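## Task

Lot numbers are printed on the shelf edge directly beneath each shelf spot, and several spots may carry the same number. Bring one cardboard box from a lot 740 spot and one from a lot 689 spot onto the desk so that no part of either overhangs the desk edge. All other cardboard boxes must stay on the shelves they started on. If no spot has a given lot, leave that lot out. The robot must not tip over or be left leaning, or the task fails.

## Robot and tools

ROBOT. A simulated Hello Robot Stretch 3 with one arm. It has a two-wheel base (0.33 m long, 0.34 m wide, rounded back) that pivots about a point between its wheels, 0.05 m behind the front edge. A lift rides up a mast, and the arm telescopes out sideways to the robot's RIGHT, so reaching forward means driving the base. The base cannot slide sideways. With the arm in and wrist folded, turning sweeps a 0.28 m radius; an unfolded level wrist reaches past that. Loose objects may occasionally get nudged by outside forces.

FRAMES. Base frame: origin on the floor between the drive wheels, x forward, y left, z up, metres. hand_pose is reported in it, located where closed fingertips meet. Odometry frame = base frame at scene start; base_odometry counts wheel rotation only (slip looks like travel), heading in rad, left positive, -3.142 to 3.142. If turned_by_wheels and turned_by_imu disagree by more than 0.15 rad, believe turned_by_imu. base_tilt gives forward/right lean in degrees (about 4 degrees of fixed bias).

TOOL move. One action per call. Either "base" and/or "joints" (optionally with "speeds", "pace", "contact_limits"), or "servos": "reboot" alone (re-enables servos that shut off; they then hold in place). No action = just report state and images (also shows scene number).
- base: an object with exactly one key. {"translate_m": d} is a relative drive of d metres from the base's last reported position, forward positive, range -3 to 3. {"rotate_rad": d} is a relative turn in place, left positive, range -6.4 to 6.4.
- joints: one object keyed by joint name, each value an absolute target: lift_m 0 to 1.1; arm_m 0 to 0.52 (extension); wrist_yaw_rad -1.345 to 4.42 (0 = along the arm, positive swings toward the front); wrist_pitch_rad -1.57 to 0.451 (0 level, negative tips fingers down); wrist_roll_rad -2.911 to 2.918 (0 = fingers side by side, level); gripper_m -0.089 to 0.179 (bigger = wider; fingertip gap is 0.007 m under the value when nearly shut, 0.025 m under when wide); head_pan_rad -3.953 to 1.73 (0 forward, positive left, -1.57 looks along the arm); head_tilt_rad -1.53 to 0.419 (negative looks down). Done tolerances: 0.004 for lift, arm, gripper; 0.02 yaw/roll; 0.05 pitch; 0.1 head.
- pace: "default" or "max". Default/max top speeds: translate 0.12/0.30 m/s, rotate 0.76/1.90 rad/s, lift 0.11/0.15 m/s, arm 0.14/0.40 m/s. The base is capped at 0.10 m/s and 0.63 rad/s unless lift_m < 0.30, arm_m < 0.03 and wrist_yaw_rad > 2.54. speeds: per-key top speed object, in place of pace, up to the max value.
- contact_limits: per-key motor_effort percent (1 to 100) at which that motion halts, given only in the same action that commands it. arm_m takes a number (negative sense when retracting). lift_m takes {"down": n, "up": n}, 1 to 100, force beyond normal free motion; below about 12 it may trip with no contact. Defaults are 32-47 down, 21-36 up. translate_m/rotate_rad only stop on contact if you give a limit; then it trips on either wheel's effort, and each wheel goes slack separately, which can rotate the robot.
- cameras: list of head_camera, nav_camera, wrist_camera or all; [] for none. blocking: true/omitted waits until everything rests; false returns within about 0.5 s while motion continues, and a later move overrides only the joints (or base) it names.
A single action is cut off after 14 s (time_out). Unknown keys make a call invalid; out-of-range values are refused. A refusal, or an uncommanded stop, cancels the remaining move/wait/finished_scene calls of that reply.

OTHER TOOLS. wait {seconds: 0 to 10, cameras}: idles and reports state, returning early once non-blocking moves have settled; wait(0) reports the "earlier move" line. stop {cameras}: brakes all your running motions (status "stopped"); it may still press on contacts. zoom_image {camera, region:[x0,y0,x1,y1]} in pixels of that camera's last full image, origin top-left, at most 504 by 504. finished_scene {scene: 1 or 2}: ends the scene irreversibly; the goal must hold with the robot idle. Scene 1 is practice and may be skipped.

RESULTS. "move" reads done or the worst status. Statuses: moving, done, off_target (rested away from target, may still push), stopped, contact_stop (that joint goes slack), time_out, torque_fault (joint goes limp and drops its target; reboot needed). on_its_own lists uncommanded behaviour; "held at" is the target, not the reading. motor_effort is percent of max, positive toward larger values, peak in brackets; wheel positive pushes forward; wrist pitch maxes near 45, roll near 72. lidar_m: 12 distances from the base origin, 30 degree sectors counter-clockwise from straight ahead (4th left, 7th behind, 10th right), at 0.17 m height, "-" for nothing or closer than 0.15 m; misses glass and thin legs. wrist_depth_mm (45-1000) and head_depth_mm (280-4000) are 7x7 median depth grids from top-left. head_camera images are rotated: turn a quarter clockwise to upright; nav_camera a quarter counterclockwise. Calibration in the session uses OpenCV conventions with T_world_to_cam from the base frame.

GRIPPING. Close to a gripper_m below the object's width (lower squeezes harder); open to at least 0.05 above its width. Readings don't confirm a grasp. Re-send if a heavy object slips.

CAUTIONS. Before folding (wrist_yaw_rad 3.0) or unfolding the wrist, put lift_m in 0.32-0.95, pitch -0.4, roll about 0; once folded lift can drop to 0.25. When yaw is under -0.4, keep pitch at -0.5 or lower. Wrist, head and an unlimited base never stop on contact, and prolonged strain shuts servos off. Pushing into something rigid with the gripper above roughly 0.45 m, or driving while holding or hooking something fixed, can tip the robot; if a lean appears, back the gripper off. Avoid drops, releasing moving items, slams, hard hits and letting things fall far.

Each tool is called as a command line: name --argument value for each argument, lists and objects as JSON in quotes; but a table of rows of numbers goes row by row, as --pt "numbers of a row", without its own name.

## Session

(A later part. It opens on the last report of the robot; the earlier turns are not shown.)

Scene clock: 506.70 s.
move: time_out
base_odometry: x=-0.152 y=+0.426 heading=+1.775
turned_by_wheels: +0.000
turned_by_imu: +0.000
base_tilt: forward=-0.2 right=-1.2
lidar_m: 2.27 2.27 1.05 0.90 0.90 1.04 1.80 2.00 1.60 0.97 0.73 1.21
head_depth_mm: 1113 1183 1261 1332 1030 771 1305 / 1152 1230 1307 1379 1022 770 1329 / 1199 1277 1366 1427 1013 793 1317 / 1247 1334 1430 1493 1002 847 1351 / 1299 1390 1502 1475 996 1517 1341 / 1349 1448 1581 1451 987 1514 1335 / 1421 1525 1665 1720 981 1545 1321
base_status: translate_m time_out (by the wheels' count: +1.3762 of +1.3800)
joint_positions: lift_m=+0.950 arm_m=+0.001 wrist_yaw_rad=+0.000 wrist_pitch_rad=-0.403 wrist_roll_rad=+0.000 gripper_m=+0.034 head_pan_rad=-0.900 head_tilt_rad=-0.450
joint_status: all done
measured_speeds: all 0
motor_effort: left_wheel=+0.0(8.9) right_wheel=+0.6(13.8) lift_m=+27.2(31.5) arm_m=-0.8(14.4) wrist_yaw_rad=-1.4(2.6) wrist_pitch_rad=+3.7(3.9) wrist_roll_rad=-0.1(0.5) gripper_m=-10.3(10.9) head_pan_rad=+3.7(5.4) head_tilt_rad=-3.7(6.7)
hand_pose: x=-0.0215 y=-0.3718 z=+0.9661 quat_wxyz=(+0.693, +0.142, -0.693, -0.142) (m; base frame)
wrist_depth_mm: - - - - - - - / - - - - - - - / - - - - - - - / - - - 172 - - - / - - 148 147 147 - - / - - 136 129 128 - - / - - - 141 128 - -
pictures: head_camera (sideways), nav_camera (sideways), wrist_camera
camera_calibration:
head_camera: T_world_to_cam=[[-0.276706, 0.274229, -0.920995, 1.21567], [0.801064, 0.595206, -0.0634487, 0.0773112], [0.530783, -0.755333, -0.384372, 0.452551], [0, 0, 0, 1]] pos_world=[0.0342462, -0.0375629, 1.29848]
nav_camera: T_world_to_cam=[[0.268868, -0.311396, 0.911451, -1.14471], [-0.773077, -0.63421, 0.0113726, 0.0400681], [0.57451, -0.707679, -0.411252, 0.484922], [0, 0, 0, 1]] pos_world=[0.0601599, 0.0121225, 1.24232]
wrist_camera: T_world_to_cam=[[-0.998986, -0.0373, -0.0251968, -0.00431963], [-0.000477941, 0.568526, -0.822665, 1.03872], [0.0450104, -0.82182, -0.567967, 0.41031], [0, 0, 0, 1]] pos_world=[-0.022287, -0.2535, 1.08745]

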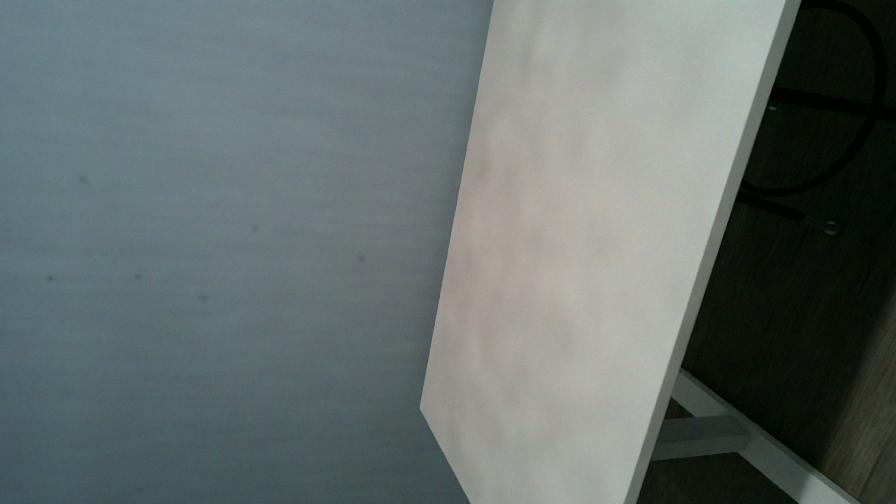

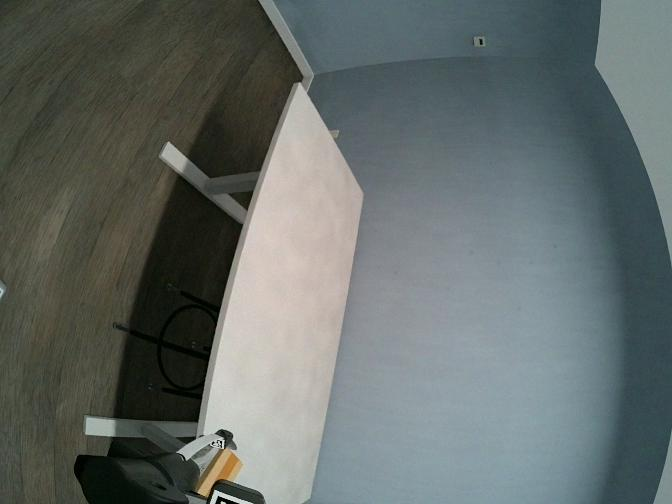

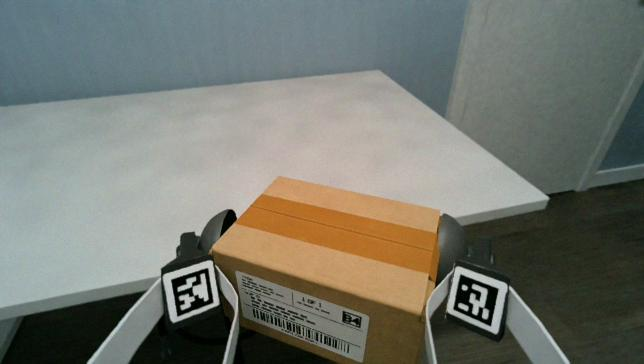

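move --base '{"rotate_rad": 0.28}' --joints '{"head_pan_rad": -1.4, "head_tilt_rad": -0.6}'

move --joints '{"arm_m": 0.42}' --cameras '["head_camera", "wrist_camera"]'

Scene clock: 526.97 s.
move: done
base_odometry: x=-0.152 y=+0.426 heading=+2.055
turned_by_wheels: +0.280
turned_by_imu: +0.275
base_tilt: forward=-0.4 right=-1.2
lidar_m: 2.27 1.28 0.94 0.90 0.94 1.28 2.00 1.93 1.03 0.73 1.21 1.97
head_depth_mm: 1098 1202 1329 1126 840 757 - / 1116 1218 1345 1113 898 - - / 1126 1242 1362 1102 858 436 - / 1150 1267 1382 1091 843 1416 1224 / 1168 1290 1409 1083 871 1423 1217 / 1196 1309 1415 1072 867 1445 1217 / 1210 1329 1440 1059 892 1441 1203
base_status: done
joint_positions: lift_m=+0.950 arm_m=+0.001 wrist_yaw_rad=+0.000 wrist_pitch_rad=-0.403 wrist_roll_rad=+0.000 gripper_m=+0.034 head_pan_rad=-1.409 head_tilt_rad=-0.605
joint_status: all done
measured_speeds: all 0
motor_effort: left_wheel=-8.8(11.7) right_wheel=+9.9(13.0) lift_m=+25.7(26.7) arm_m=+2.3(3.0) wrist_yaw_rad=-1.4(2.1) wrist_pitch_rad=+3.8(3.9) wrist_roll_rad=-0.4(0.4) gripper_m=-10.1(10.7) head_pan_rad=+1.8(4.0) head_tilt_rad=-1.3(7.1)
hand_pose: x=-0.0215 y=-0.3718 z=+0.9661 quat_wxyz=(+0.693, +0.142, -0.693, -0.142) (m; base frame)
wrist_depth_mm: - - - - - - - / - - - - - - - / - - - - - - - / - - - 172 - - - / - - 147 148 146 - - / - 124 136 128 127 - - / - - - 142 128 - -
pictures: none

Scene clock: 531.23 s.
move: done
base_odometry: x=-0.152 y=+0.426 heading=+2.055
turned_by_wheels: +0.000
turned_by_imu: +0.000
base_tilt: forward=-0.4 right=-1.1
lidar_m: 2.26 1.28 0.94 0.91 0.94 1.29 2.00 1.93 1.03 0.73 1.21 1.97
head_depth_mm: 1091 1190 483 1087 841 1384 1250 / 1114 1212 500 1023 834 1451 1237 / 1131 1239 1340 1063 829 1405 1235 / 1155 1265 1376 1102 853 1469 1208 / 1180 1285 1404 1090 848 1427 1227 / 1187 1318 1416 1078 874 1452 1218 / 1216 1340 1444 1073 870 1449 1215
base_status: not commanded
joint_positions: lift_m=+0.950 arm_m=+0.420 wrist_yaw_rad=+0.000 wrist_pitch_rad=-0.403 wrist_roll_rad=+0.000 gripper_m=+0.034 head_pan_rad=-1.400 head_tilt_rad=-0.600
joint_status: all done
measured_speeds: all 0
motor_effort: left_wheel=-7.7(9.0) right_wheel=+9.2(10.4) lift_m=+24.5(26.1) arm_m=+13.4(16.4) wrist_yaw_rad=-0.7(2.5) wrist_pitch_rad=+3.7(3.9) wrist_roll_rad=-0.3(0.4) gripper_m=-10.1(10.8) head_pan_rad=+3.7(4.0) head_tilt_rad=+3.4(4.5)
hand_pose: x=-0.0215 y=-0.7913 z=+0.9661 quat_wxyz=(+0.693, +0.142, -0.692, -0.142) (m; base frame)
wrist_depth_mm: - - - - - - - / - - - - - - - / - - - - - - - / - - - 173 - - - / - - 147 147 146 - - / - - 136 128 127 - - / - - 130 142 125 110 -
pictures: head_camera (sideways), wrist_camera
camera_calibration:
head_camera: T_world_to_cam=[[-0.134022, 0.504708, -0.852824, 1.12584], [0.986687, 0.147969, -0.0674893, 0.0814516], [0.0921292, -0.850515, -0.51782, 0.628926], [0, 0, 0, 1]] pos_world=[0.0125776, -0.0453616, 1.29131]
wrist_camera: T_world_to_cam=[[-0.998987, -0.0372979, -0.0251953, -0.0199634], [-0.000481684, 0.568594, -0.822618, 1.27716], [0.0450078, -0.821773, -0.568035, 0.0657442], [0, 0, 0, 1]] pos_world=[-0.022287, -0.6729, 1.08745]

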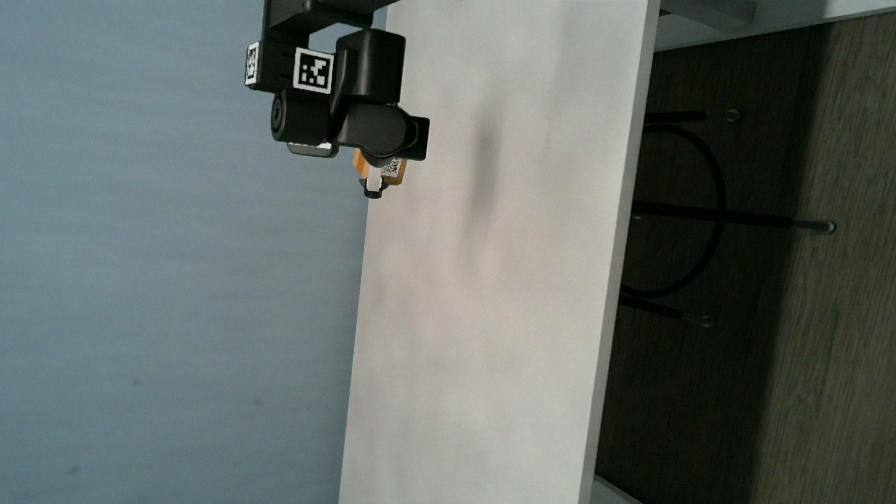

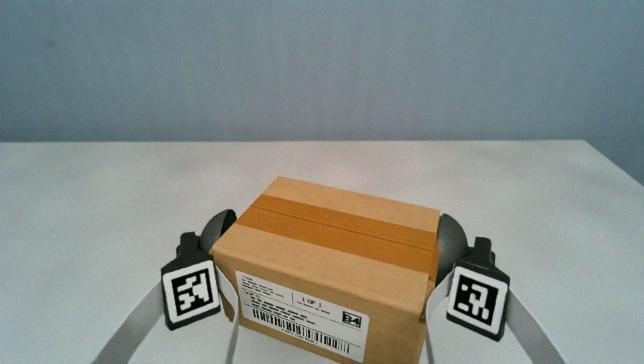

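move --joints '{"lift_m": 0.77}'

move --joints '{"lift_m": 0.715}' --speeds '{"lift_m": 0.03}' --contact_limits '{"lift_m": {"down": 13}}' --cameras '["head_camera", "wrist_camera"]'

Scene clock: 542.80 s.
move: done
base_odometry: x=-0.152 y=+0.426 heading=+2.055
turned_by_wheels: +0.000
turned_by_imu: +0.000
base_tilt: forward=-0.3 right=-1.3
lidar_m: 2.27 1.28 0.94 0.90 0.94 1.29 2.00 1.93 1.02 0.73 1.21 1.97
head_depth_mm: 1097 1200 1324 1130 470 380 329 / 1123 1214 1349 697 753 1448 1240 / 1133 1241 1367 1108 798 1398 1231 / 1151 1261 1379 1104 853 1472 1209 / 1176 1291 1405 1093 849 1426 1218 / 1193 1309 1424 1080 872 1452 1214 / 1209 1346 1451 1067 870 1443 1213
base_status: not commanded
joint_positions: lift_m=+0.770 arm_m=+0.420 wrist_yaw_rad=+0.000 wrist_pitch_rad=-0.403 wrist_roll_rad=+0.000 gripper_m=+0.034 head_pan_rad=-1.400 head_tilt_rad=-0.600
joint_status: all done
measured_speeds: all 0
motor_effort: left_wheel=-7.9(8.8) right_wheel=+10.0(10.3) lift_m=+24.8(26.9) arm_m=+1.6(6.7) wrist_yaw_rad=-0.3(2.4) wrist_pitch_rad=+3.7(4.0) wrist_roll_rad=-0.3(0.3) gripper_m=-10.0(10.7) head_pan_rad=+3.2(4.1) head_tilt_rad=+3.1(4.4)
hand_pose: x=-0.0215 y=-0.7912 z=+0.7860 quat_wxyz=(+0.693, +0.142, -0.692, -0.142) (m; base frame)
wrist_depth_mm: - - - - - - - / - - - - - - - / - - - - - - - / - - - 173 - - - / - - 148 148 146 - - / - - 135 128 127 - - / - - 130 142 125 110 -
pictures: none

Scene clock: 545.07 s.
move: done
base_odometry: x=-0.152 y=+0.426 heading=+2.055
turned_by_wheels: +0.000
turned_by_imu: +0.000
base_tilt: forward=-0.4 right=-1.2
lidar_m: 2.26 1.28 0.94 0.90 0.94 1.29 2.00 1.93 1.02 0.73 1.21 1.97
head_depth_mm: 1101 1196 1324 1134 758 414 359 / 1115 1228 1345 1130 618 1453 1239 / 1135 1239 1370 1112 770 1407 1233 / 1153 1269 1381 1108 854 1460 1206 / 1169 1287 1415 1094 849 1419 1224 / 1192 1320 1416 1078 875 1450 1218 / 1213 1345 1438 1072 870 1447 1211
base_status: not commanded
joint_positions: lift_m=+0.715 arm_m=+0.420 wrist_yaw_rad=+0.000 wrist_pitch_rad=-0.324 wrist_roll_rad=+0.000 gripper_m=+0.034 head_pan_rad=-1.400 head_tilt_rad=-0.600
joint_status: all done
measured_speeds: all 0
on_its_own: wrist_pitch_rad is at rest, and its effort (-10.7) is outside its rest range (-8 to +12)
motor_effort: left_wheel=-7.9(8.7) right_wheel=+8.8(10.5) lift_m=+15.0(25.8) arm_m=-3.1(3.3) wrist_yaw_rad=-1.2(2.4) wrist_pitch_rad=-10.7(11.1) wrist_roll_rad=+0.0(0.5) gripper_m=-10.3(10.8) head_pan_rad=+3.3(3.8) head_tilt_rad=+3.7(4.3)
contact_limits: lift_m down 13 (down: maximum 72; up: maximum 65)
hand_pose: x=-0.0214 y=-0.8002 z=+0.7492 quat_wxyz=(+0.698, +0.114, -0.697, -0.114) (m; base frame)
wrist_depth_mm: - - - - - - - / - - - - - - - / - - - - - - - / - - - 173 - - - / - - 146 145 144 - - / - - 139 129 124 122 - / - - 150 140 125 - -
pictures: head_camera (sideways), wrist_camera
camera_calibration:
head_camera: T_world_to_cam=[[-0.134056, 0.504573, -0.852898, 1.12593], [0.986673, 0.14806, -0.0674909, 0.0814579], [0.0922258, -0.850579, -0.517696, 0.628763], [0, 0, 0, 1]] pos_world=[0.0125778, -0.0453621, 1.29131]
wrist_camera: T_world_to_cam=[[-0.998991, -0.0393208, -0.0217061, -0.0300289], [-0.0009802, 0.502251, -0.864722, 1.08227], [0.0449034, -0.863828, -0.501782, -0.148122], [0, 0, 0, 1]] pos_world=[-0.0222866, -0.672704, 0.860887]

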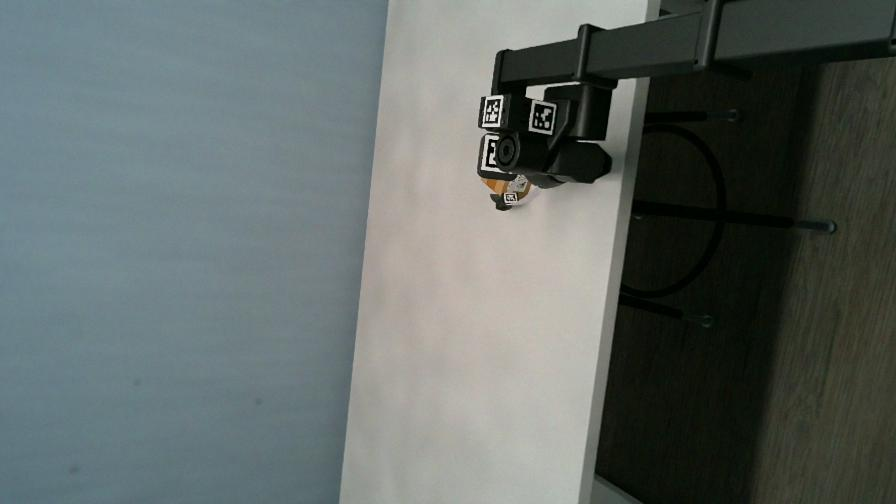

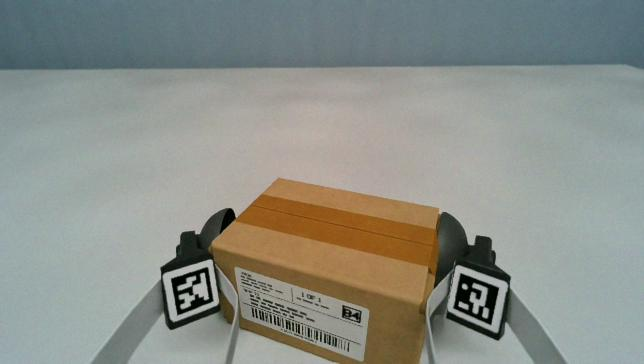

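move --joints '{"lift_m": 0.733}' --speeds '{"lift_m": 0.03}'

Scene clock: 551.63 s.
move: done
base_odometry: x=-0.152 y=+0.426 heading=+2.055
turned_by_wheels: +0.000
turned_by_imu: +0.000
base_tilt: forward=-0.2 right=-1.2
lidar_m: 2.27 1.28 0.94 0.90 0.94 1.29 2.01 1.92 1.03 0.73 1.21 1.96
head_depth_mm: 1099 1212 1321 1137 528 403 349 / 1121 1219 1351 1125 612 1441 1244 / 1131 1244 1377 1112 768 1403 1232 / 1158 1266 1378 1104 853 1461 1212 / 1174 1286 1411 1094 847 1421 1223 / 1191 1316 1421 1078 875 1455 1218 / 1212 1338 1446 1071 873 1452 1204
base_status: not commanded
joint_positions: lift_m=+0.733 arm_m=+0.420 wrist_yaw_rad=+0.000 wrist_pitch_rad=-0.385 wrist_roll_rad=+0.000 gripper_m=+0.034 head_pan_rad=-1.400 head_tilt_rad=-0.600
joint_status: all done
measured_speeds: all 0
motor_effort: left_wheel=-7.6(8.1) right_wheel=+8.3(9.3) lift_m=+29.9(31.4) arm_m=-11.3(11.9) wrist_yaw_rad=-1.0(1.7) wrist_pitch_rad=+0.5(10.6) wrist_roll_rad=+0.1(0.3) gripper_m=-9.8(10.5) head_pan_rad=+3.4(3.6) head_tilt_rad=+2.3(3.7)
hand_pose: x=-0.0215 y=-0.7934 z=+0.7530 quat_wxyz=(+0.694, +0.136, -0.694, -0.136) (m; base frame)
wrist_depth_mm: - - - - - - - / - - - - - - - / - - - - - - - / - - - 172 - - - / - - 146 146 145 - - / - - 140 130 126 - - / - - 130 142 129 - -
pictures: none

move --joints '{"gripper_m": 0.179}' --cameras '["wrist_camera"]'

move --joints '{"arm_m": 0.2}' --speeds '{"arm_m": 0.1}' --cameras '["wrist_camera"]'

Scene clock: 559.30 s.
move: done
base_odometry: x=-0.152 y=+0.426 heading=+2.055
turned_by_wheels: +0.000
turned_by_imu: +0.000
base_tilt: forward=-0.3 right=-1.1
lidar_m: 2.27 1.28 0.94 0.90 0.94 1.29 2.00 1.92 1.02 0.73 1.21 1.97
head_depth_mm: 1103 1201 1322 1134 529 404 349 / 1113 1216 1347 1125 615 1448 1241 / 1133 1244 1378 1112 771 1407 1231 / 1149 1264 1374 1098 852 1464 1204 / 1177 1283 1408 1087 849 1421 1221 / 1187 1308 1426 1077 873 1452 1219 / 1206 1338 1443 1071 867 1445 1214
base_status: not commanded
joint_positions: lift_m=+0.733 arm_m=+0.420 wrist_yaw_rad=+0.000 wrist_pitch_rad=-0.392 wrist_roll_rad=+0.000 gripper_m=+0.179 head_pan_rad=-1.400 head_tilt_rad=-0.600
joint_status: all done
measured_speeds: all 0
motor_effort: left_wheel=-7.6(8.0) right_wheel=+7.8(9.4) lift_m=+29.7(30.8) arm_m=-5.8(14.6) wrist_yaw_rad=-0.7(2.4) wrist_pitch_rad=+1.8(1.9) wrist_roll_rad=+0.0(0.3) gripper_m=+1.0(82.2) head_pan_rad=+2.7(3.3) head_tilt_rad=+2.9(3.6)
hand_pose: x=-0.0215 y=-0.7925 z=+0.7515 quat_wxyz=(+0.694, +0.138, -0.693, -0.138) (m; base frame)
wrist_depth_mm: - - - - - - - / - - - - - - - / - - - - - - - / - - - 170 - - - / - 142 146 145 144 - - / - 126 148 131 124 - - / - - - 146 131 - 105
pictures: wrist_camera
camera_calibration:
wrist_camera: T_world_to_cam=[[-0.998991, -0.0377559, -0.0243275, -0.0264708], [-0.000979296, 0.559818, -0.828615, 1.0989], [0.0449041, -0.827755, -0.55929, -0.0686207], [0, 0, 0, 1]] pos_world=[-0.0222866, -0.672987, 0.871545]

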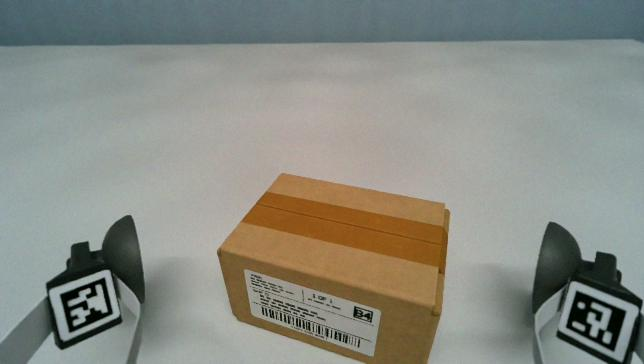

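Scene clock: 562.50 s.
move: done
base_odometry: x=-0.152 y=+0.426 heading=+2.055
turned_by_wheels: +0.000
turned_by_imu: +0.000
base_tilt: forward=-0.4 right=-1.3
lidar_m: 2.27 1.28 0.94 0.90 0.94 1.29 2.00 1.93 1.03 0.73 1.21 1.96
head_depth_mm: 1095 1193 1324 1132 841 417 352 / 1114 1227 1343 1123 840 419 1161 / 1131 1245 1368 1117 830 447 1181 / 1155 1264 1379 1100 853 1431 1204 / 1173 1287 1411 1094 850 1418 1225 / 1192 1309 1422 1082 875 1461 1212 / 1213 1342 1445 1072 869 1442 1210
base_status: not commanded
joint_positions: lift_m=+0.733 arm_m=+0.200 wrist_yaw_rad=+0.000 wrist_pitch_rad=-0.393 wrist_roll_rad=+0.000 gripper_m=+0.179 head_pan_rad=-1.400 head_tilt_rad=-0.600
joint_status: all done
measured_speeds: all 0
motor_effort: left_wheel=-7.6(7.8) right_wheel=+8.6(9.1) lift_m=+27.8(30.0) arm_m=-12.8(15.7) wrist_yaw_rad=-0.8(2.5) wrist_pitch_rad=+1.9(2.0) wrist_roll_rad=+0.1(0.3) gripper_m=+0.6(1.3) head_pan_rad=+2.6(3.3) head_tilt_rad=+2.4(3.4)
hand_pose: x=-0.0215 y=-0.5725 z=+0.7514 quat_wxyz=(+0.694, +0.138, -0.693, -0.138) (m; base frame)
wrist_depth_mm: - - - - - - - / - - - 320 - - - / - - - 326 - - - / - - - - - - - / - 142 - - - - - / - 140 - - - - - / 884 908 933 939 922 875 105
pictures: wrist_camera
camera_calibration:
wrist_camera: T_world_to_cam=[[-0.998991, -0.037745, -0.0243468, -0.0181428], [-0.000979662, 0.560232, -0.828335, 0.975688], [0.0449054, -0.827475, -0.559704, 0.113972], [0, 0, 0, 1]] pos_world=[-0.0222866, -0.452988, 0.871546]

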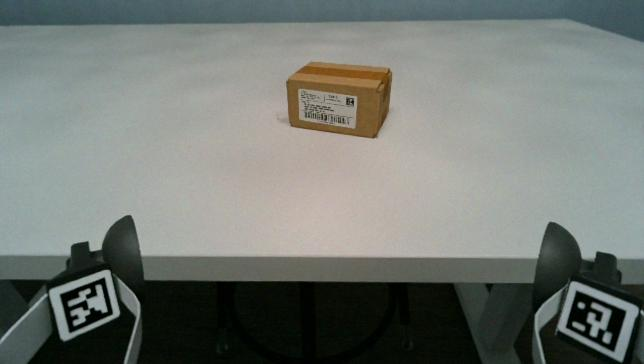

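move --joints '{"arm_m": 0.0, "gripper_m": 0.03, "lift_m": 0.75}'

move --joints '{"wrist_yaw_rad": 3.0, "wrist_pitch_rad": -0.4}'

move --base '{"translate_m": 1.1}' --joints '{"lift_m": 0.27, "head_pan_rad": 0.8, "head_tilt_rad": -0.2}' --cameras '["head_camera", "nav_camera"]'

Scene clock: 590.17 s.
move: done
base_odometry: x=-0.152 y=+0.426 heading=+2.055
turned_by_wheels: +0.000
turned_by_imu: +0.000
base_tilt: forward=-0.3 right=-1.3
lidar_m: 2.27 1.28 0.94 0.90 0.94 1.29 2.00 1.93 1.02 0.73 1.21 1.96
head_depth_mm: 1096 1200 1324 1143 844 1381 1245 / 1115 1218 1351 1119 839 1450 1214 / 1131 1244 1366 1113 828 1401 363 / 1148 1264 1383 1100 854 1457 1210 / 1177 1285 1414 1090 850 1426 1221 / 1191 1316 1430 1083 873 1456 1221 / 1215 1339 1440 1072 870 1450 1215
base_status: not commanded
joint_positions: lift_m=+0.750 arm_m=+0.001 wrist_yaw_rad=+0.000 wrist_pitch_rad=-0.393 wrist_roll_rad=+0.000 gripper_m=+0.030 head_pan_rad=-1.400 head_tilt_rad=-0.600
joint_status: all done
measured_speeds: all 0
motor_effort: left_wheel=-7.7(8.0) right_wheel=+7.9(9.1) lift_m=+29.0(33.0) arm_m=-12.7(15.3) wrist_yaw_rad=-1.1(2.6) wrist_pitch_rad=+2.1(2.1) wrist_roll_rad=+0.1(0.3) gripper_m=+0.3(82.0) head_pan_rad=+2.7(3.0) head_tilt_rad=+2.1(2.9)
hand_pose: x=-0.0215 y=-0.3730 z=+0.7682 quat_wxyz=(+0.694, +0.139, -0.693, -0.138) (m; base frame)
wrist_depth_mm: - - - - - - - / - - - 498 - - - / - - - - - - - / - - - - - - - / - - - 160 - - - / - - 127 146 130 - - / 943 972 886 931 893 907 928
pictures: none

Scene clock: 592.67 s.
move: done
base_odometry: x=-0.152 y=+0.426 heading=+2.055
turned_by_wheels: +0.000
turned_by_imu: +0.000
base_tilt: forward=-0.2 right=-1.2
lidar_m: 2.27 1.28 0.94 0.90 0.94 1.29 2.01 1.92 1.03 0.73 1.21 1.97
head_depth_mm: 1100 1202 1316 1142 843 1379 1249 / 1116 1222 1347 1129 837 1451 1242 / 1133 1246 1378 1113 831 1401 1232 / 1154 1264 1369 1097 853 1466 1208 / 1170 1295 1406 1089 848 1434 1222 / 1191 1317 1421 1083 874 1461 1217 / 1209 1340 1458 1071 871 1446 1217
base_status: not commanded
joint_positions: lift_m=+0.750 arm_m=+0.001 wrist_yaw_rad=+2.997 wrist_pitch_rad=-0.412 wrist_roll_rad=+0.000 gripper_m=+0.030 head_pan_rad=-1.400 head_tilt_rad=-0.600
joint_status: all done
measured_speeds: all 0
motor_effort: left_wheel=-7.4(7.9) right_wheel=+8.1(9.0) lift_m=+26.3(29.2) arm_m=-11.4(13.8) wrist_yaw_rad=+1.8(6.2) wrist_pitch_rad=+1.8(4.5) wrist_roll_rad=-0.1(0.3) gripper_m=+0.4(0.8) head_pan_rad=+2.7(2.8) head_tilt_rad=+1.6(2.7)
hand_pose: x=+0.0112 y=+0.0772 z=+0.7640 quat_wxyz=(+0.195, +0.700, +0.095, +0.680) (m; base frame)
wrist_depth_mm: - 137 - - 891 - - / - 147 - - - - - / - 161 - - - - - / - 186 - - - - - / - - 204 - - - - / - - 130 146 130 - - / 940 973 260 940 879 922 919
pictures: none

Scene clock: 603.73 s.
move: done
base_odometry: x=-0.664 y=+1.400 heading=+2.055
turned_by_wheels: +0.000
turned_by_imu: +0.001
base_tilt: forward=-0.4 right=-1.2
lidar_m: 1.18 1.22 1.68 0.90 0.94 1.29 3.07 1.29 0.95 0.99 1.44 1.22
head_depth_mm: 1143 1164 1181 1194 1226 1257 1274 / 1249 1263 1296 1307 1332 1362 1387 / 1361 1387 1421 1446 1486 1513 1541 / 1508 1552 1593 1629 1666 1700 1650 / 1700 1734 1773 1825 1884 1930 1717 / 1921 1986 2046 2101 2173 2154 1686 / 2184 2259 2332 2383 2472 2297 1701
base_status: done
joint_positions: lift_m=+0.270 arm_m=+0.001 wrist_yaw_rad=+2.997 wrist_pitch_rad=-0.414 wrist_roll_rad=+0.000 gripper_m=+0.030 head_pan_rad=+0.800 head_tilt_rad=-0.200
joint_status: all done
measured_speeds: all 0
motor_effort: left_wheel=+5.8(9.3) right_wheel=+4.5(14.6) lift_m=+24.5(26.7) arm_m=-1.5(11.1) wrist_yaw_rad=+2.9(3.9) wrist_pitch_rad=+2.1(2.2) wrist_roll_rad=+0.2(0.4) gripper_m=+0.4(1.1) head_pan_rad=-2.3(6.2) head_tilt_rad=-1.0(9.4)
hand_pose: x=+0.0111 y=+0.0770 z=+0.2836 quat_wxyz=(+0.195, +0.700, +0.095, +0.680) (m; base frame)
wrist_depth_mm: - 137 - - - - - / - 147 - - - - - / 870 161 809 883 880 857 850 / 715 186 636 695 687 681 680 / 596 563 205 552 574 572 563 / 498 494 130 149 130 482 483 / 270 269 248 260 405 425 423
pictures: head_camera (sideways), nav_camera (sideways)
camera_calibration:
head_camera: T_world_to_cam=[[-0.0692968, -0.137751, -0.98804, 1.30204], [-0.68314, 0.728316, -0.0536279, 0.0736296], [0.726993, 0.671253, -0.144573, 0.139325], [0, 0, 0, 1]] pos_world=[0.0392387, 0.0322094, 1.31056]
nav_camera: T_world_to_cam=[[0.108245, 0.135945, 0.984785, -1.23949], [0.726148, -0.687373, 0.0150723, 0.0261251], [0.678964, 0.713468, -0.173121, 0.174365], [0, 0, 0, 1]] pos_world=[-0.00318882, 0.0620571, 1.25043]

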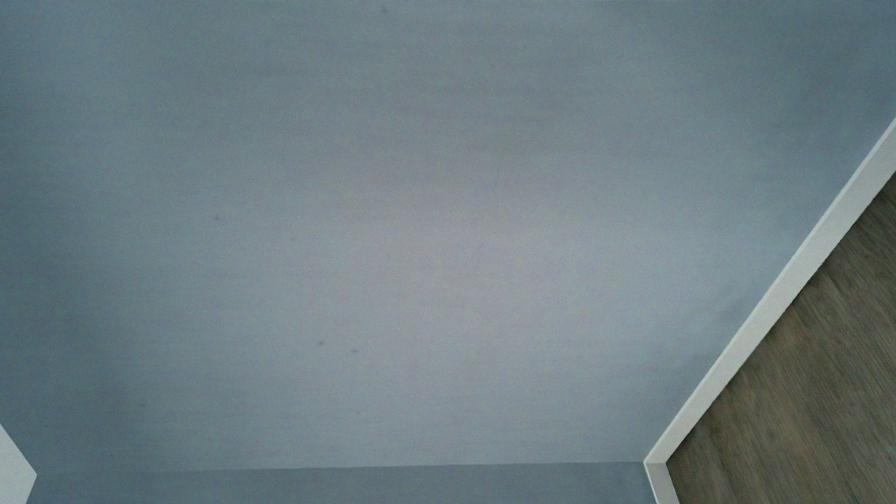

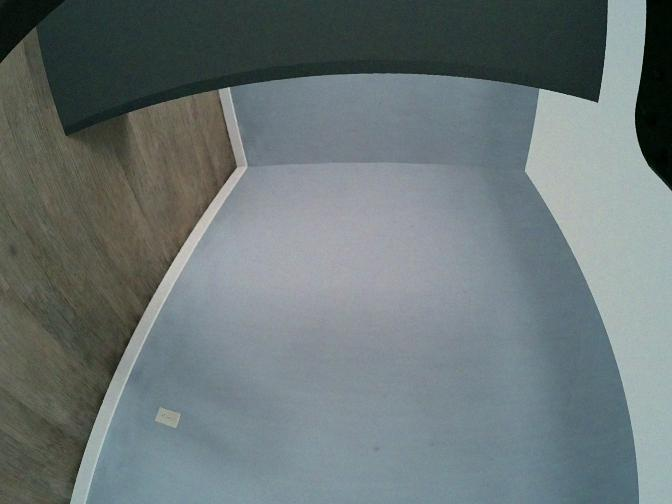

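move --base '{"translate_m": 0.5}' --pace "max"

move --base '{"rotate_rad": 1.54}' --joints '{"head_pan_rad": 0.5, "head_tilt_rad": -0.3}' --pace "max" --cameras '["nav_camera"]'

Scene clock: 614.27 s.
move: done
base_odometry: x=-0.897 y=+1.842 heading=+2.055
turned_by_wheels: +0.000
turned_by_imu: +0.000
base_tilt: forward=-0.3 right=-1.2
lidar_m: 0.68 0.71 0.97 1.28 1.02 1.28 3.58 1.63 1.19 1.38 0.96 0.71
head_depth_mm: 650 659 672 683 696 708 720 / 707 717 735 746 760 778 795 / 777 792 806 826 842 864 882 / 860 878 899 918 945 968 994 / 963 987 1015 1036 1069 1105 1132 / 1098 1130 1164 1196 1237 1286 1325 / 1276 1307 1349 1412 1460 1524 1564
base_status: done
joint_positions: lift_m=+0.270 arm_m=+0.001 wrist_yaw_rad=+2.997 wrist_pitch_rad=-0.414 wrist_roll_rad=+0.000 gripper_m=+0.030 head_pan_rad=+0.800 head_tilt_rad=-0.200
joint_status: not commanded
measured_speeds: all 0
motor_effort: left_wheel=-1.0(13.8) right_wheel=+8.8(14.5) lift_m=+26.1(26.5) arm_m=+2.8(3.3) wrist_yaw_rad=+1.1(3.8) wrist_pitch_rad=+2.1(2.2) wrist_roll_rad=+0.3(0.3) gripper_m=+0.1(0.8) head_pan_rad=-2.7(3.3) head_tilt_rad=-1.2(2.3)
hand_pose: x=+0.0111 y=+0.0770 z=+0.2836 quat_wxyz=(+0.195, +0.700, +0.095, +0.680) (m; base frame)
wrist_depth_mm: - 137 - - - - - / - 147 - - - - - / 851 162 849 868 881 854 781 / 719 186 637 691 688 695 669 / 589 562 206 560 572 561 562 / 499 493 130 148 130 488 479 / 271 269 247 259 405 424 422
pictures: none

Scene clock: 616.37 s.
move: done
base_odometry: x=-0.897 y=+1.842 heading=-2.689
turned_by_wheels: +1.540
turned_by_imu: +1.509
base_tilt: forward=-0.3 right=-1.3
lidar_m: 2.28 0.96 1.21 2.97 1.63 1.18 1.39 1.02 0.72 0.69 0.70 0.93
head_depth_mm: 1989 2050 2126 2213 2313 2040 1562 / 1150 2096 2202 2308 2427 2038 1555 / 832 901 974 1066 1177 1308 1411 / 840 875 915 962 1010 1062 1134 / 881 918 965 1013 1073 1132 1203 / 928 974 1026 1079 1149 1206 1293 / 981 1026 1090 1153 1218 1299 1384
base_status: done
joint_positions: lift_m=+0.270 arm_m=+0.001 wrist_yaw_rad=+2.997 wrist_pitch_rad=-0.414 wrist_roll_rad=+0.000 gripper_m=+0.030 head_pan_rad=+0.496 head_tilt_rad=-0.302
joint_status: all done
measured_speeds: all 0
motor_effort: left_wheel=-5.3(14.9) right_wheel=+6.5(14.2) lift_m=+26.8(27.0) arm_m=-5.5(5.5) wrist_yaw_rad=+1.1(3.7) wrist_pitch_rad=+2.1(2.2) wrist_roll_rad=+0.2(0.3) gripper_m=+0.3(1.0) head_pan_rad=+3.4(5.9) head_tilt_rad=-0.8(5.9)
hand_pose: x=+0.0111 y=+0.0770 z=+0.2836 quat_wxyz=(+0.195, +0.700, +0.095, +0.680) (m; base frame)
wrist_depth_mm: - 137 - - - - - / - 147 - - - - - / 905 162 838 879 888 869 848 / 710 186 648 710 689 694 684 / 591 564 205 566 571 561 561 / 501 495 130 148 130 483 482 / 270 269 247 258 400 423 418
pictures: nav_camera (sideways)
camera_calibration:
nav_camera: T_world_to_cam=[[0.230779, 0.144365, 0.962237, -1.21078], [0.488721, -0.872333, 0.0136639, 0.0294491], [0.841364, 0.467112, -0.27187, 0.301941], [0, 0, 0, 1]] pos_world=[0.0109868, 0.0594429, 1.24674]

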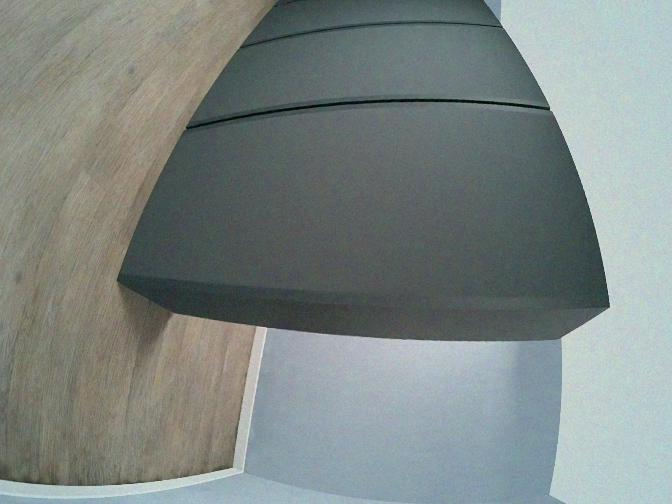

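move --base '{"translate_m": 1.5}' --pace "max" --joints '{"head_pan_rad": 1.3, "head_tilt_rad": -0.3}' --cameras '["nav_camera", "head_camera"]'

Scene clock: 632.67 s.
move: done
base_odometry: x=-2.246 y=+1.186 heading=-2.689
turned_by_wheels: +0.000
turned_by_imu: +0.001
base_tilt: forward=-0.2 right=-1.1
lidar_m: 0.87 0.90 1.18 1.28 0.48 0.54 2.87 0.92 0.65 0.62 0.63 0.85
head_depth_mm: 1246 1261 1274 1300 1315 1335 1361 / 1476 1513 1530 1552 1578 1613 1507 / 1816 1865 1891 1946 1974 1928 1561 / 2362 2444 2519 2599 2576 2005 1534 / 2947 3540 3687 3894 2856 2003 1534 / 3170 3702 3833 - 2816 1975 1528 / 3240 3549 3710 3886 2810 1969 1509
base_status: done
joint_positions: lift_m=+0.270 arm_m=+0.001 wrist_yaw_rad=+2.998 wrist_pitch_rad=-0.414 wrist_roll_rad=+0.000 gripper_m=+0.030 head_pan_rad=+1.300 head_tilt_rad=-0.300
joint_status: all done
measured_speeds: all 0
motor_effort: left_wheel=+2.1(10.4) right_wheel=+2.1(16.7) lift_m=+29.1(29.1) arm_m=-6.8(14.0) wrist_yaw_rad=+0.8(3.1) wrist_pitch_rad=+2.2(2.2) wrist_roll_rad=+0.1(0.4) gripper_m=+0.0(1.0) head_pan_rad=-3.1(5.3) head_tilt_rad=+5.4(6.4)
hand_pose: x=+0.0110 y=+0.0770 z=+0.2836 quat_wxyz=(+0.195, +0.700, +0.095, +0.680) (m; base frame)
wrist_depth_mm: 367 136 - - - - - / 390 148 - - - - - / - 161 820 882 878 862 859 / - 178 642 691 696 692 677 / - 204 206 559 568 561 556 / 498 495 130 149 130 489 481 / 271 268 249 258 403 423 417
pictures: head_camera (sideways), nav_camera (sideways)
camera_calibration:
head_camera: T_world_to_cam=[[-0.0209006, -0.248132, -0.968501, 1.27614], [-0.950162, 0.306319, -0.0579748, 0.0809124], [0.311056, 0.919021, -0.242168, 0.268874], [0, 0, 0, 1]] pos_world=[0.0199169, 0.0447643, 1.30574]
nav_camera: T_world_to_cam=[[0.0558561, 0.264684, 0.962716, -1.21039], [0.967143, -0.253864, 0.013683, 0.0264548], [0.248021, 0.93032, -0.270167, 0.303323], [0, 0, 0, 1]] pos_world=[-0.0332081, 0.0449002, 1.24685]

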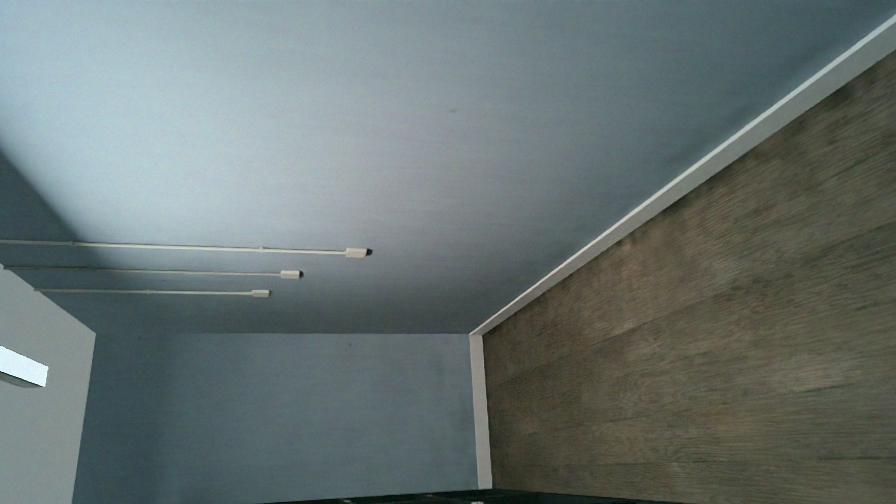

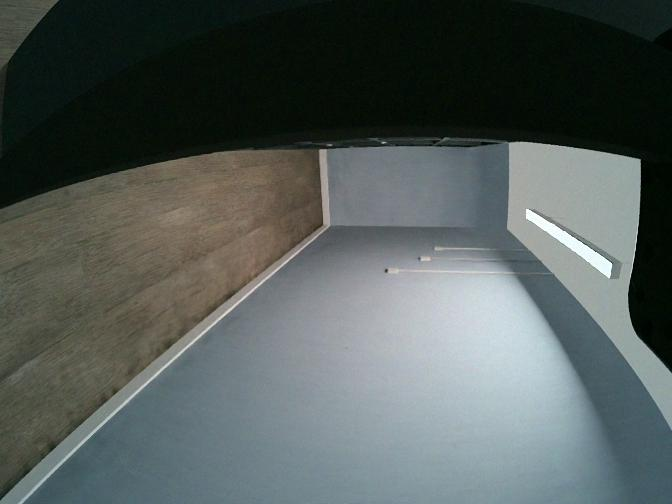

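move --base '{"translate_m": 0.43}' --pace "max"

move --base '{"rotate_rad": -1.57}' --pace "max" --joints '{"head_pan_rad": -1.9, "head_tilt_rad": -0.5}' --cameras '["nav_camera", "head_camera"]'

Scene clock: 647.67 s.
move: done
base_odometry: x=-2.632 y=+0.998 heading=-2.689
turned_by_wheels: +0.000
turned_by_imu: +0.000
base_tilt: forward=-0.3 right=-1.3
lidar_m: 0.45 0.46 0.61 1.49 1.50 0.70 2.84 0.89 0.63 0.60 0.62 0.47
head_depth_mm: 626 634 642 652 662 673 685 / 743 756 767 782 798 815 830 / 918 939 955 978 1003 1023 1053 / 1202 1234 1269 1308 1349 1387 1409 / 1726 1792 1873 1985 2083 1906 1537 / 2734 3371 3665 3826 2821 1988 1523 / 3229 3556 3725 3902 2779 1964 1522
base_status: done
joint_positions: lift_m=+0.270 arm_m=+0.001 wrist_yaw_rad=+2.998 wrist_pitch_rad=-0.414 wrist_roll_rad=+0.000 gripper_m=+0.030 head_pan_rad=+1.300 head_tilt_rad=-0.300
joint_status: not commanded
measured_speeds: all 0
motor_effort: left_wheel=-0.7(12.4) right_wheel=+9.3(16.7) lift_m=+29.5(30.4) arm_m=-0.7(4.0) wrist_yaw_rad=+0.7(2.9) wrist_pitch_rad=+2.1(2.2) wrist_roll_rad=+0.2(0.3) gripper_m=+0.2(0.8) head_pan_rad=-2.5(2.9) head_tilt_rad=+4.1(5.5)
hand_pose: x=+0.0110 y=+0.0770 z=+0.2836 quat_wxyz=(+0.195, +0.700, +0.095, +0.680) (m; base frame)
wrist_depth_mm: - 137 - - - - 480 / - 148 - - - - 491 / 842 161 847 882 859 712 493 / 711 186 646 693 695 660 507 / 589 568 206 552 576 567 497 / 500 500 130 149 130 484 467 / 269 269 247 260 402 420 418
pictures: none

Scene clock: 650.37 s.
move: done
base_odometry: x=-2.632 y=+0.998 heading=+2.025
turned_by_wheels: -1.570
turned_by_imu: -1.539
base_tilt: forward=-0.3 right=-1.2
lidar_m: 0.60 0.62 0.47 0.45 0.46 0.62 1.61 1.41 0.70 2.58 0.87 0.62
head_depth_mm: 562 602 996 847 1239 1070 1253 / 647 671 701 736 813 934 1215 / 778 818 859 905 956 1017 1086 / 2896 3157 2951 2620 1295 1391 1301 / 2828 3099 3271 2962 2069 1590 1293 / 2741 2930 3195 2931 2039 1584 1291 / 2633 2838 3042 2889 2029 1568 1285
base_status: done
joint_positions: lift_m=+0.270 arm_m=+0.001 wrist_yaw_rad=+2.998 wrist_pitch_rad=-0.414 wrist_roll_rad=+0.000 gripper_m=+0.030 head_pan_rad=-1.908 head_tilt_rad=-0.500
joint_status: all done
measured_speeds: translate_m=+0.000 rotate_rad=+0.000 lift_m=+0.000 arm_m=+0.000 wrist_yaw_rad=+0.000 wrist_pitch_rad=+0.000 wrist_roll_rad=+0.000 head_pan_rad=+0.024 head_tilt_rad=+0.000
motor_effort: left_wheel=+5.7(14.9) right_wheel=-9.7(14.8) lift_m=+30.3(31.1) arm_m=-13.1(13.4) wrist_yaw_rad=+2.0(2.9) wrist_pitch_rad=+2.1(2.3) wrist_roll_rad=+0.1(0.3) gripper_m=-0.2(1.0) head_pan_rad=+3.5(5.5) head_tilt_rad=-3.8(9.3)
hand_pose: x=+0.0110 y=+0.0770 z=+0.2836 quat_wxyz=(+0.195, +0.700, +0.095, +0.680) (m; base frame)
wrist_depth_mm: 412 137 439 454 465 482 498 / 453 148 479 493 511 530 535 / 488 162 512 533 544 - - / 529 185 188 - - - 628 / 555 544 205 535 565 565 562 / 499 501 130 148 130 487 483 / 271 269 247 260 401 425 421
pictures: head_camera (sideways), nav_camera (sideways)
camera_calibration:
head_camera: T_world_to_cam=[[0.0994479, 0.423385, -0.900475, 1.18664], [0.931892, -0.356885, -0.0648826, 0.0784024], [-0.348836, -0.832693, -0.430041, 0.517357], [0, 0, 0, 1]] pos_world=[-0.0105991, -0.0436277, 1.29611]
nav_camera: T_world_to_cam=[[-0.134877, -0.436027, 0.889769, -1.11395], [-0.949025, 0.315024, 0.0105167, 0.0423055], [-0.284884, -0.842995, -0.45629, 0.548862], [0, 0, 0, 1]] pos_world=[0.0462646, -0.0363527, 1.24116]

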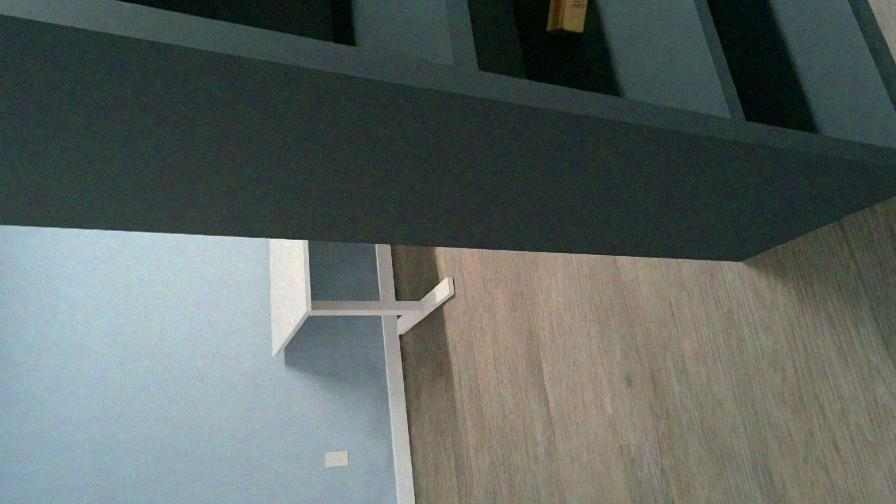

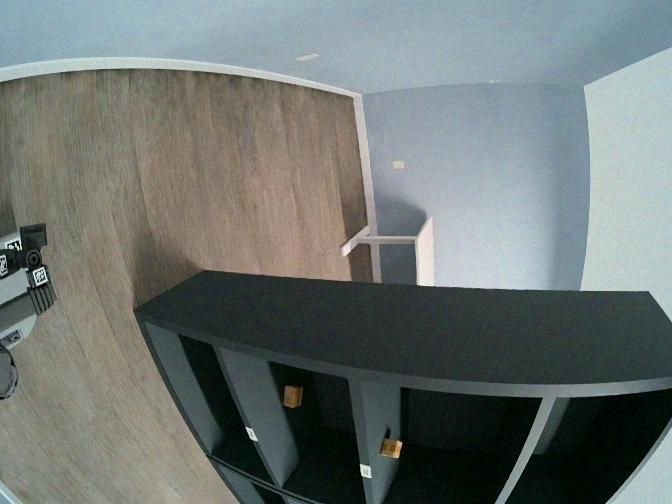

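move --base '{"translate_m": -0.85}' --pace "max" --joints '{"head_pan_rad": -1.6, "head_tilt_rad": -0.45}' --cameras '["nav_camera", "head_camera"]'

zoom_image --camera "nav_camera" --region '[150, 0, 400, 504]'

Scene clock: 661.33 s.
move: done
base_odometry: x=-2.260 y=+0.234 heading=+2.025
turned_by_wheels: +0.000
turned_by_imu: -0.002
base_tilt: forward=-0.2 right=-1.2
lidar_m: 1.44 0.62 0.45 0.43 0.44 0.59 1.53 1.50 0.73 1.03 0.70 1.51
head_depth_mm: 577 932 999 835 1005 982 885 / 589 926 1002 821 1179 1007 852 / 602 923 990 815 1172 1003 854 / 617 911 988 708 1160 977 848 / 634 907 981 794 1152 986 844 / 651 903 973 783 1143 989 840 / 673 898 959 775 1135 981 837
base_status: done
joint_positions: lift_m=+0.270 arm_m=+0.001 wrist_yaw_rad=+2.998 wrist_pitch_rad=-0.414 wrist_roll_rad=+0.000 gripper_m=+0.030 head_pan_rad=-1.600 head_tilt_rad=-0.450
joint_status: all done
measured_speeds: all 0
motor_effort: left_wheel=-5.3(10.3) right_wheel=-4.4(18.6) lift_m=+28.8(30.2) arm_m=-12.4(13.8) wrist_yaw_rad=+1.8(3.1) wrist_pitch_rad=+2.1(2.3) wrist_roll_rad=+0.0(0.3) gripper_m=+0.3(0.9) head_pan_rad=-2.8(4.3) head_tilt_rad=+5.0(6.8)
hand_pose: x=+0.0110 y=+0.0770 z=+0.2836 quat_wxyz=(+0.195, +0.700, +0.095, +0.680) (m; base frame)
wrist_depth_mm: 393 137 423 434 447 465 481 / 432 147 455 475 490 503 529 / 463 161 493 517 536 537 - / 510 187 220 550 - - 635 / 555 544 201 161 550 563 570 / 499 494 130 148 130 489 483 / 270 270 248 260 401 420 420
pictures: head_camera (sideways), nav_camera (sideways)
camera_calibration:
head_camera: T_world_to_cam=[[-0.0350644, 0.387923, -0.921025, 1.21423], [0.996145, -0.060588, -0.0634432, 0.076156], [-0.0804141, -0.919698, -0.384303, 0.456184], [0, 0, 0, 1]] pos_world=[0.00339763, -0.046863, 1.29848]
nav_camera: T_world_to_cam=[[0.00512547, -0.411265, 0.911502, -1.14313], [-0.999854, 0.0127781, 0.0113877, 0.0414711], [-0.0163307, -0.911426, -0.411139, 0.488454], [0, 0, 0, 1]] pos_world=[0.0553009, -0.0254716, 1.24232]

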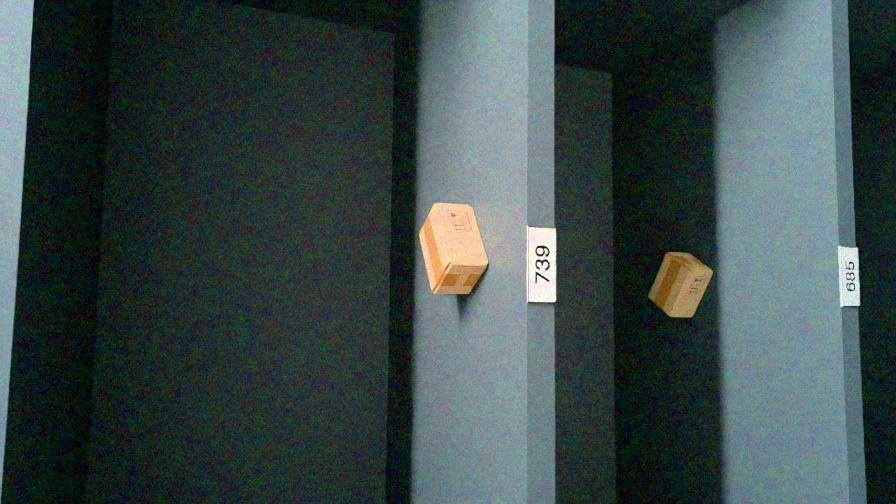

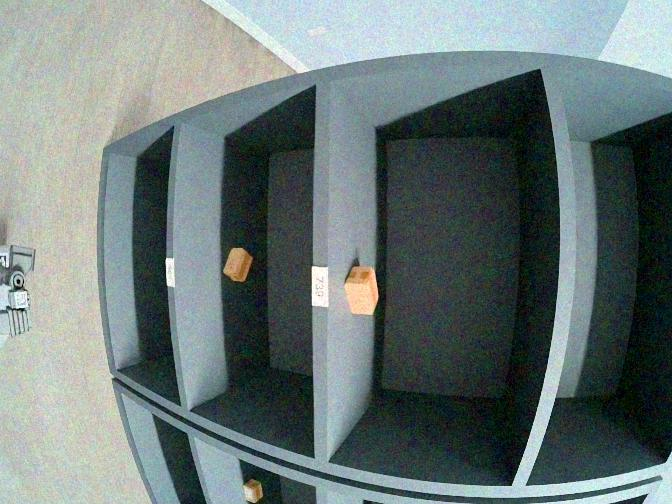

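Scaled by 1.000.

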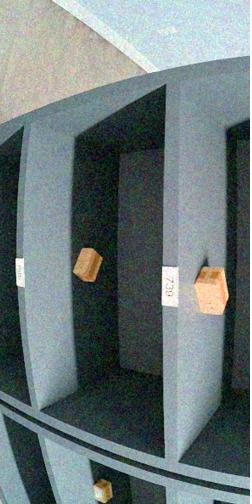

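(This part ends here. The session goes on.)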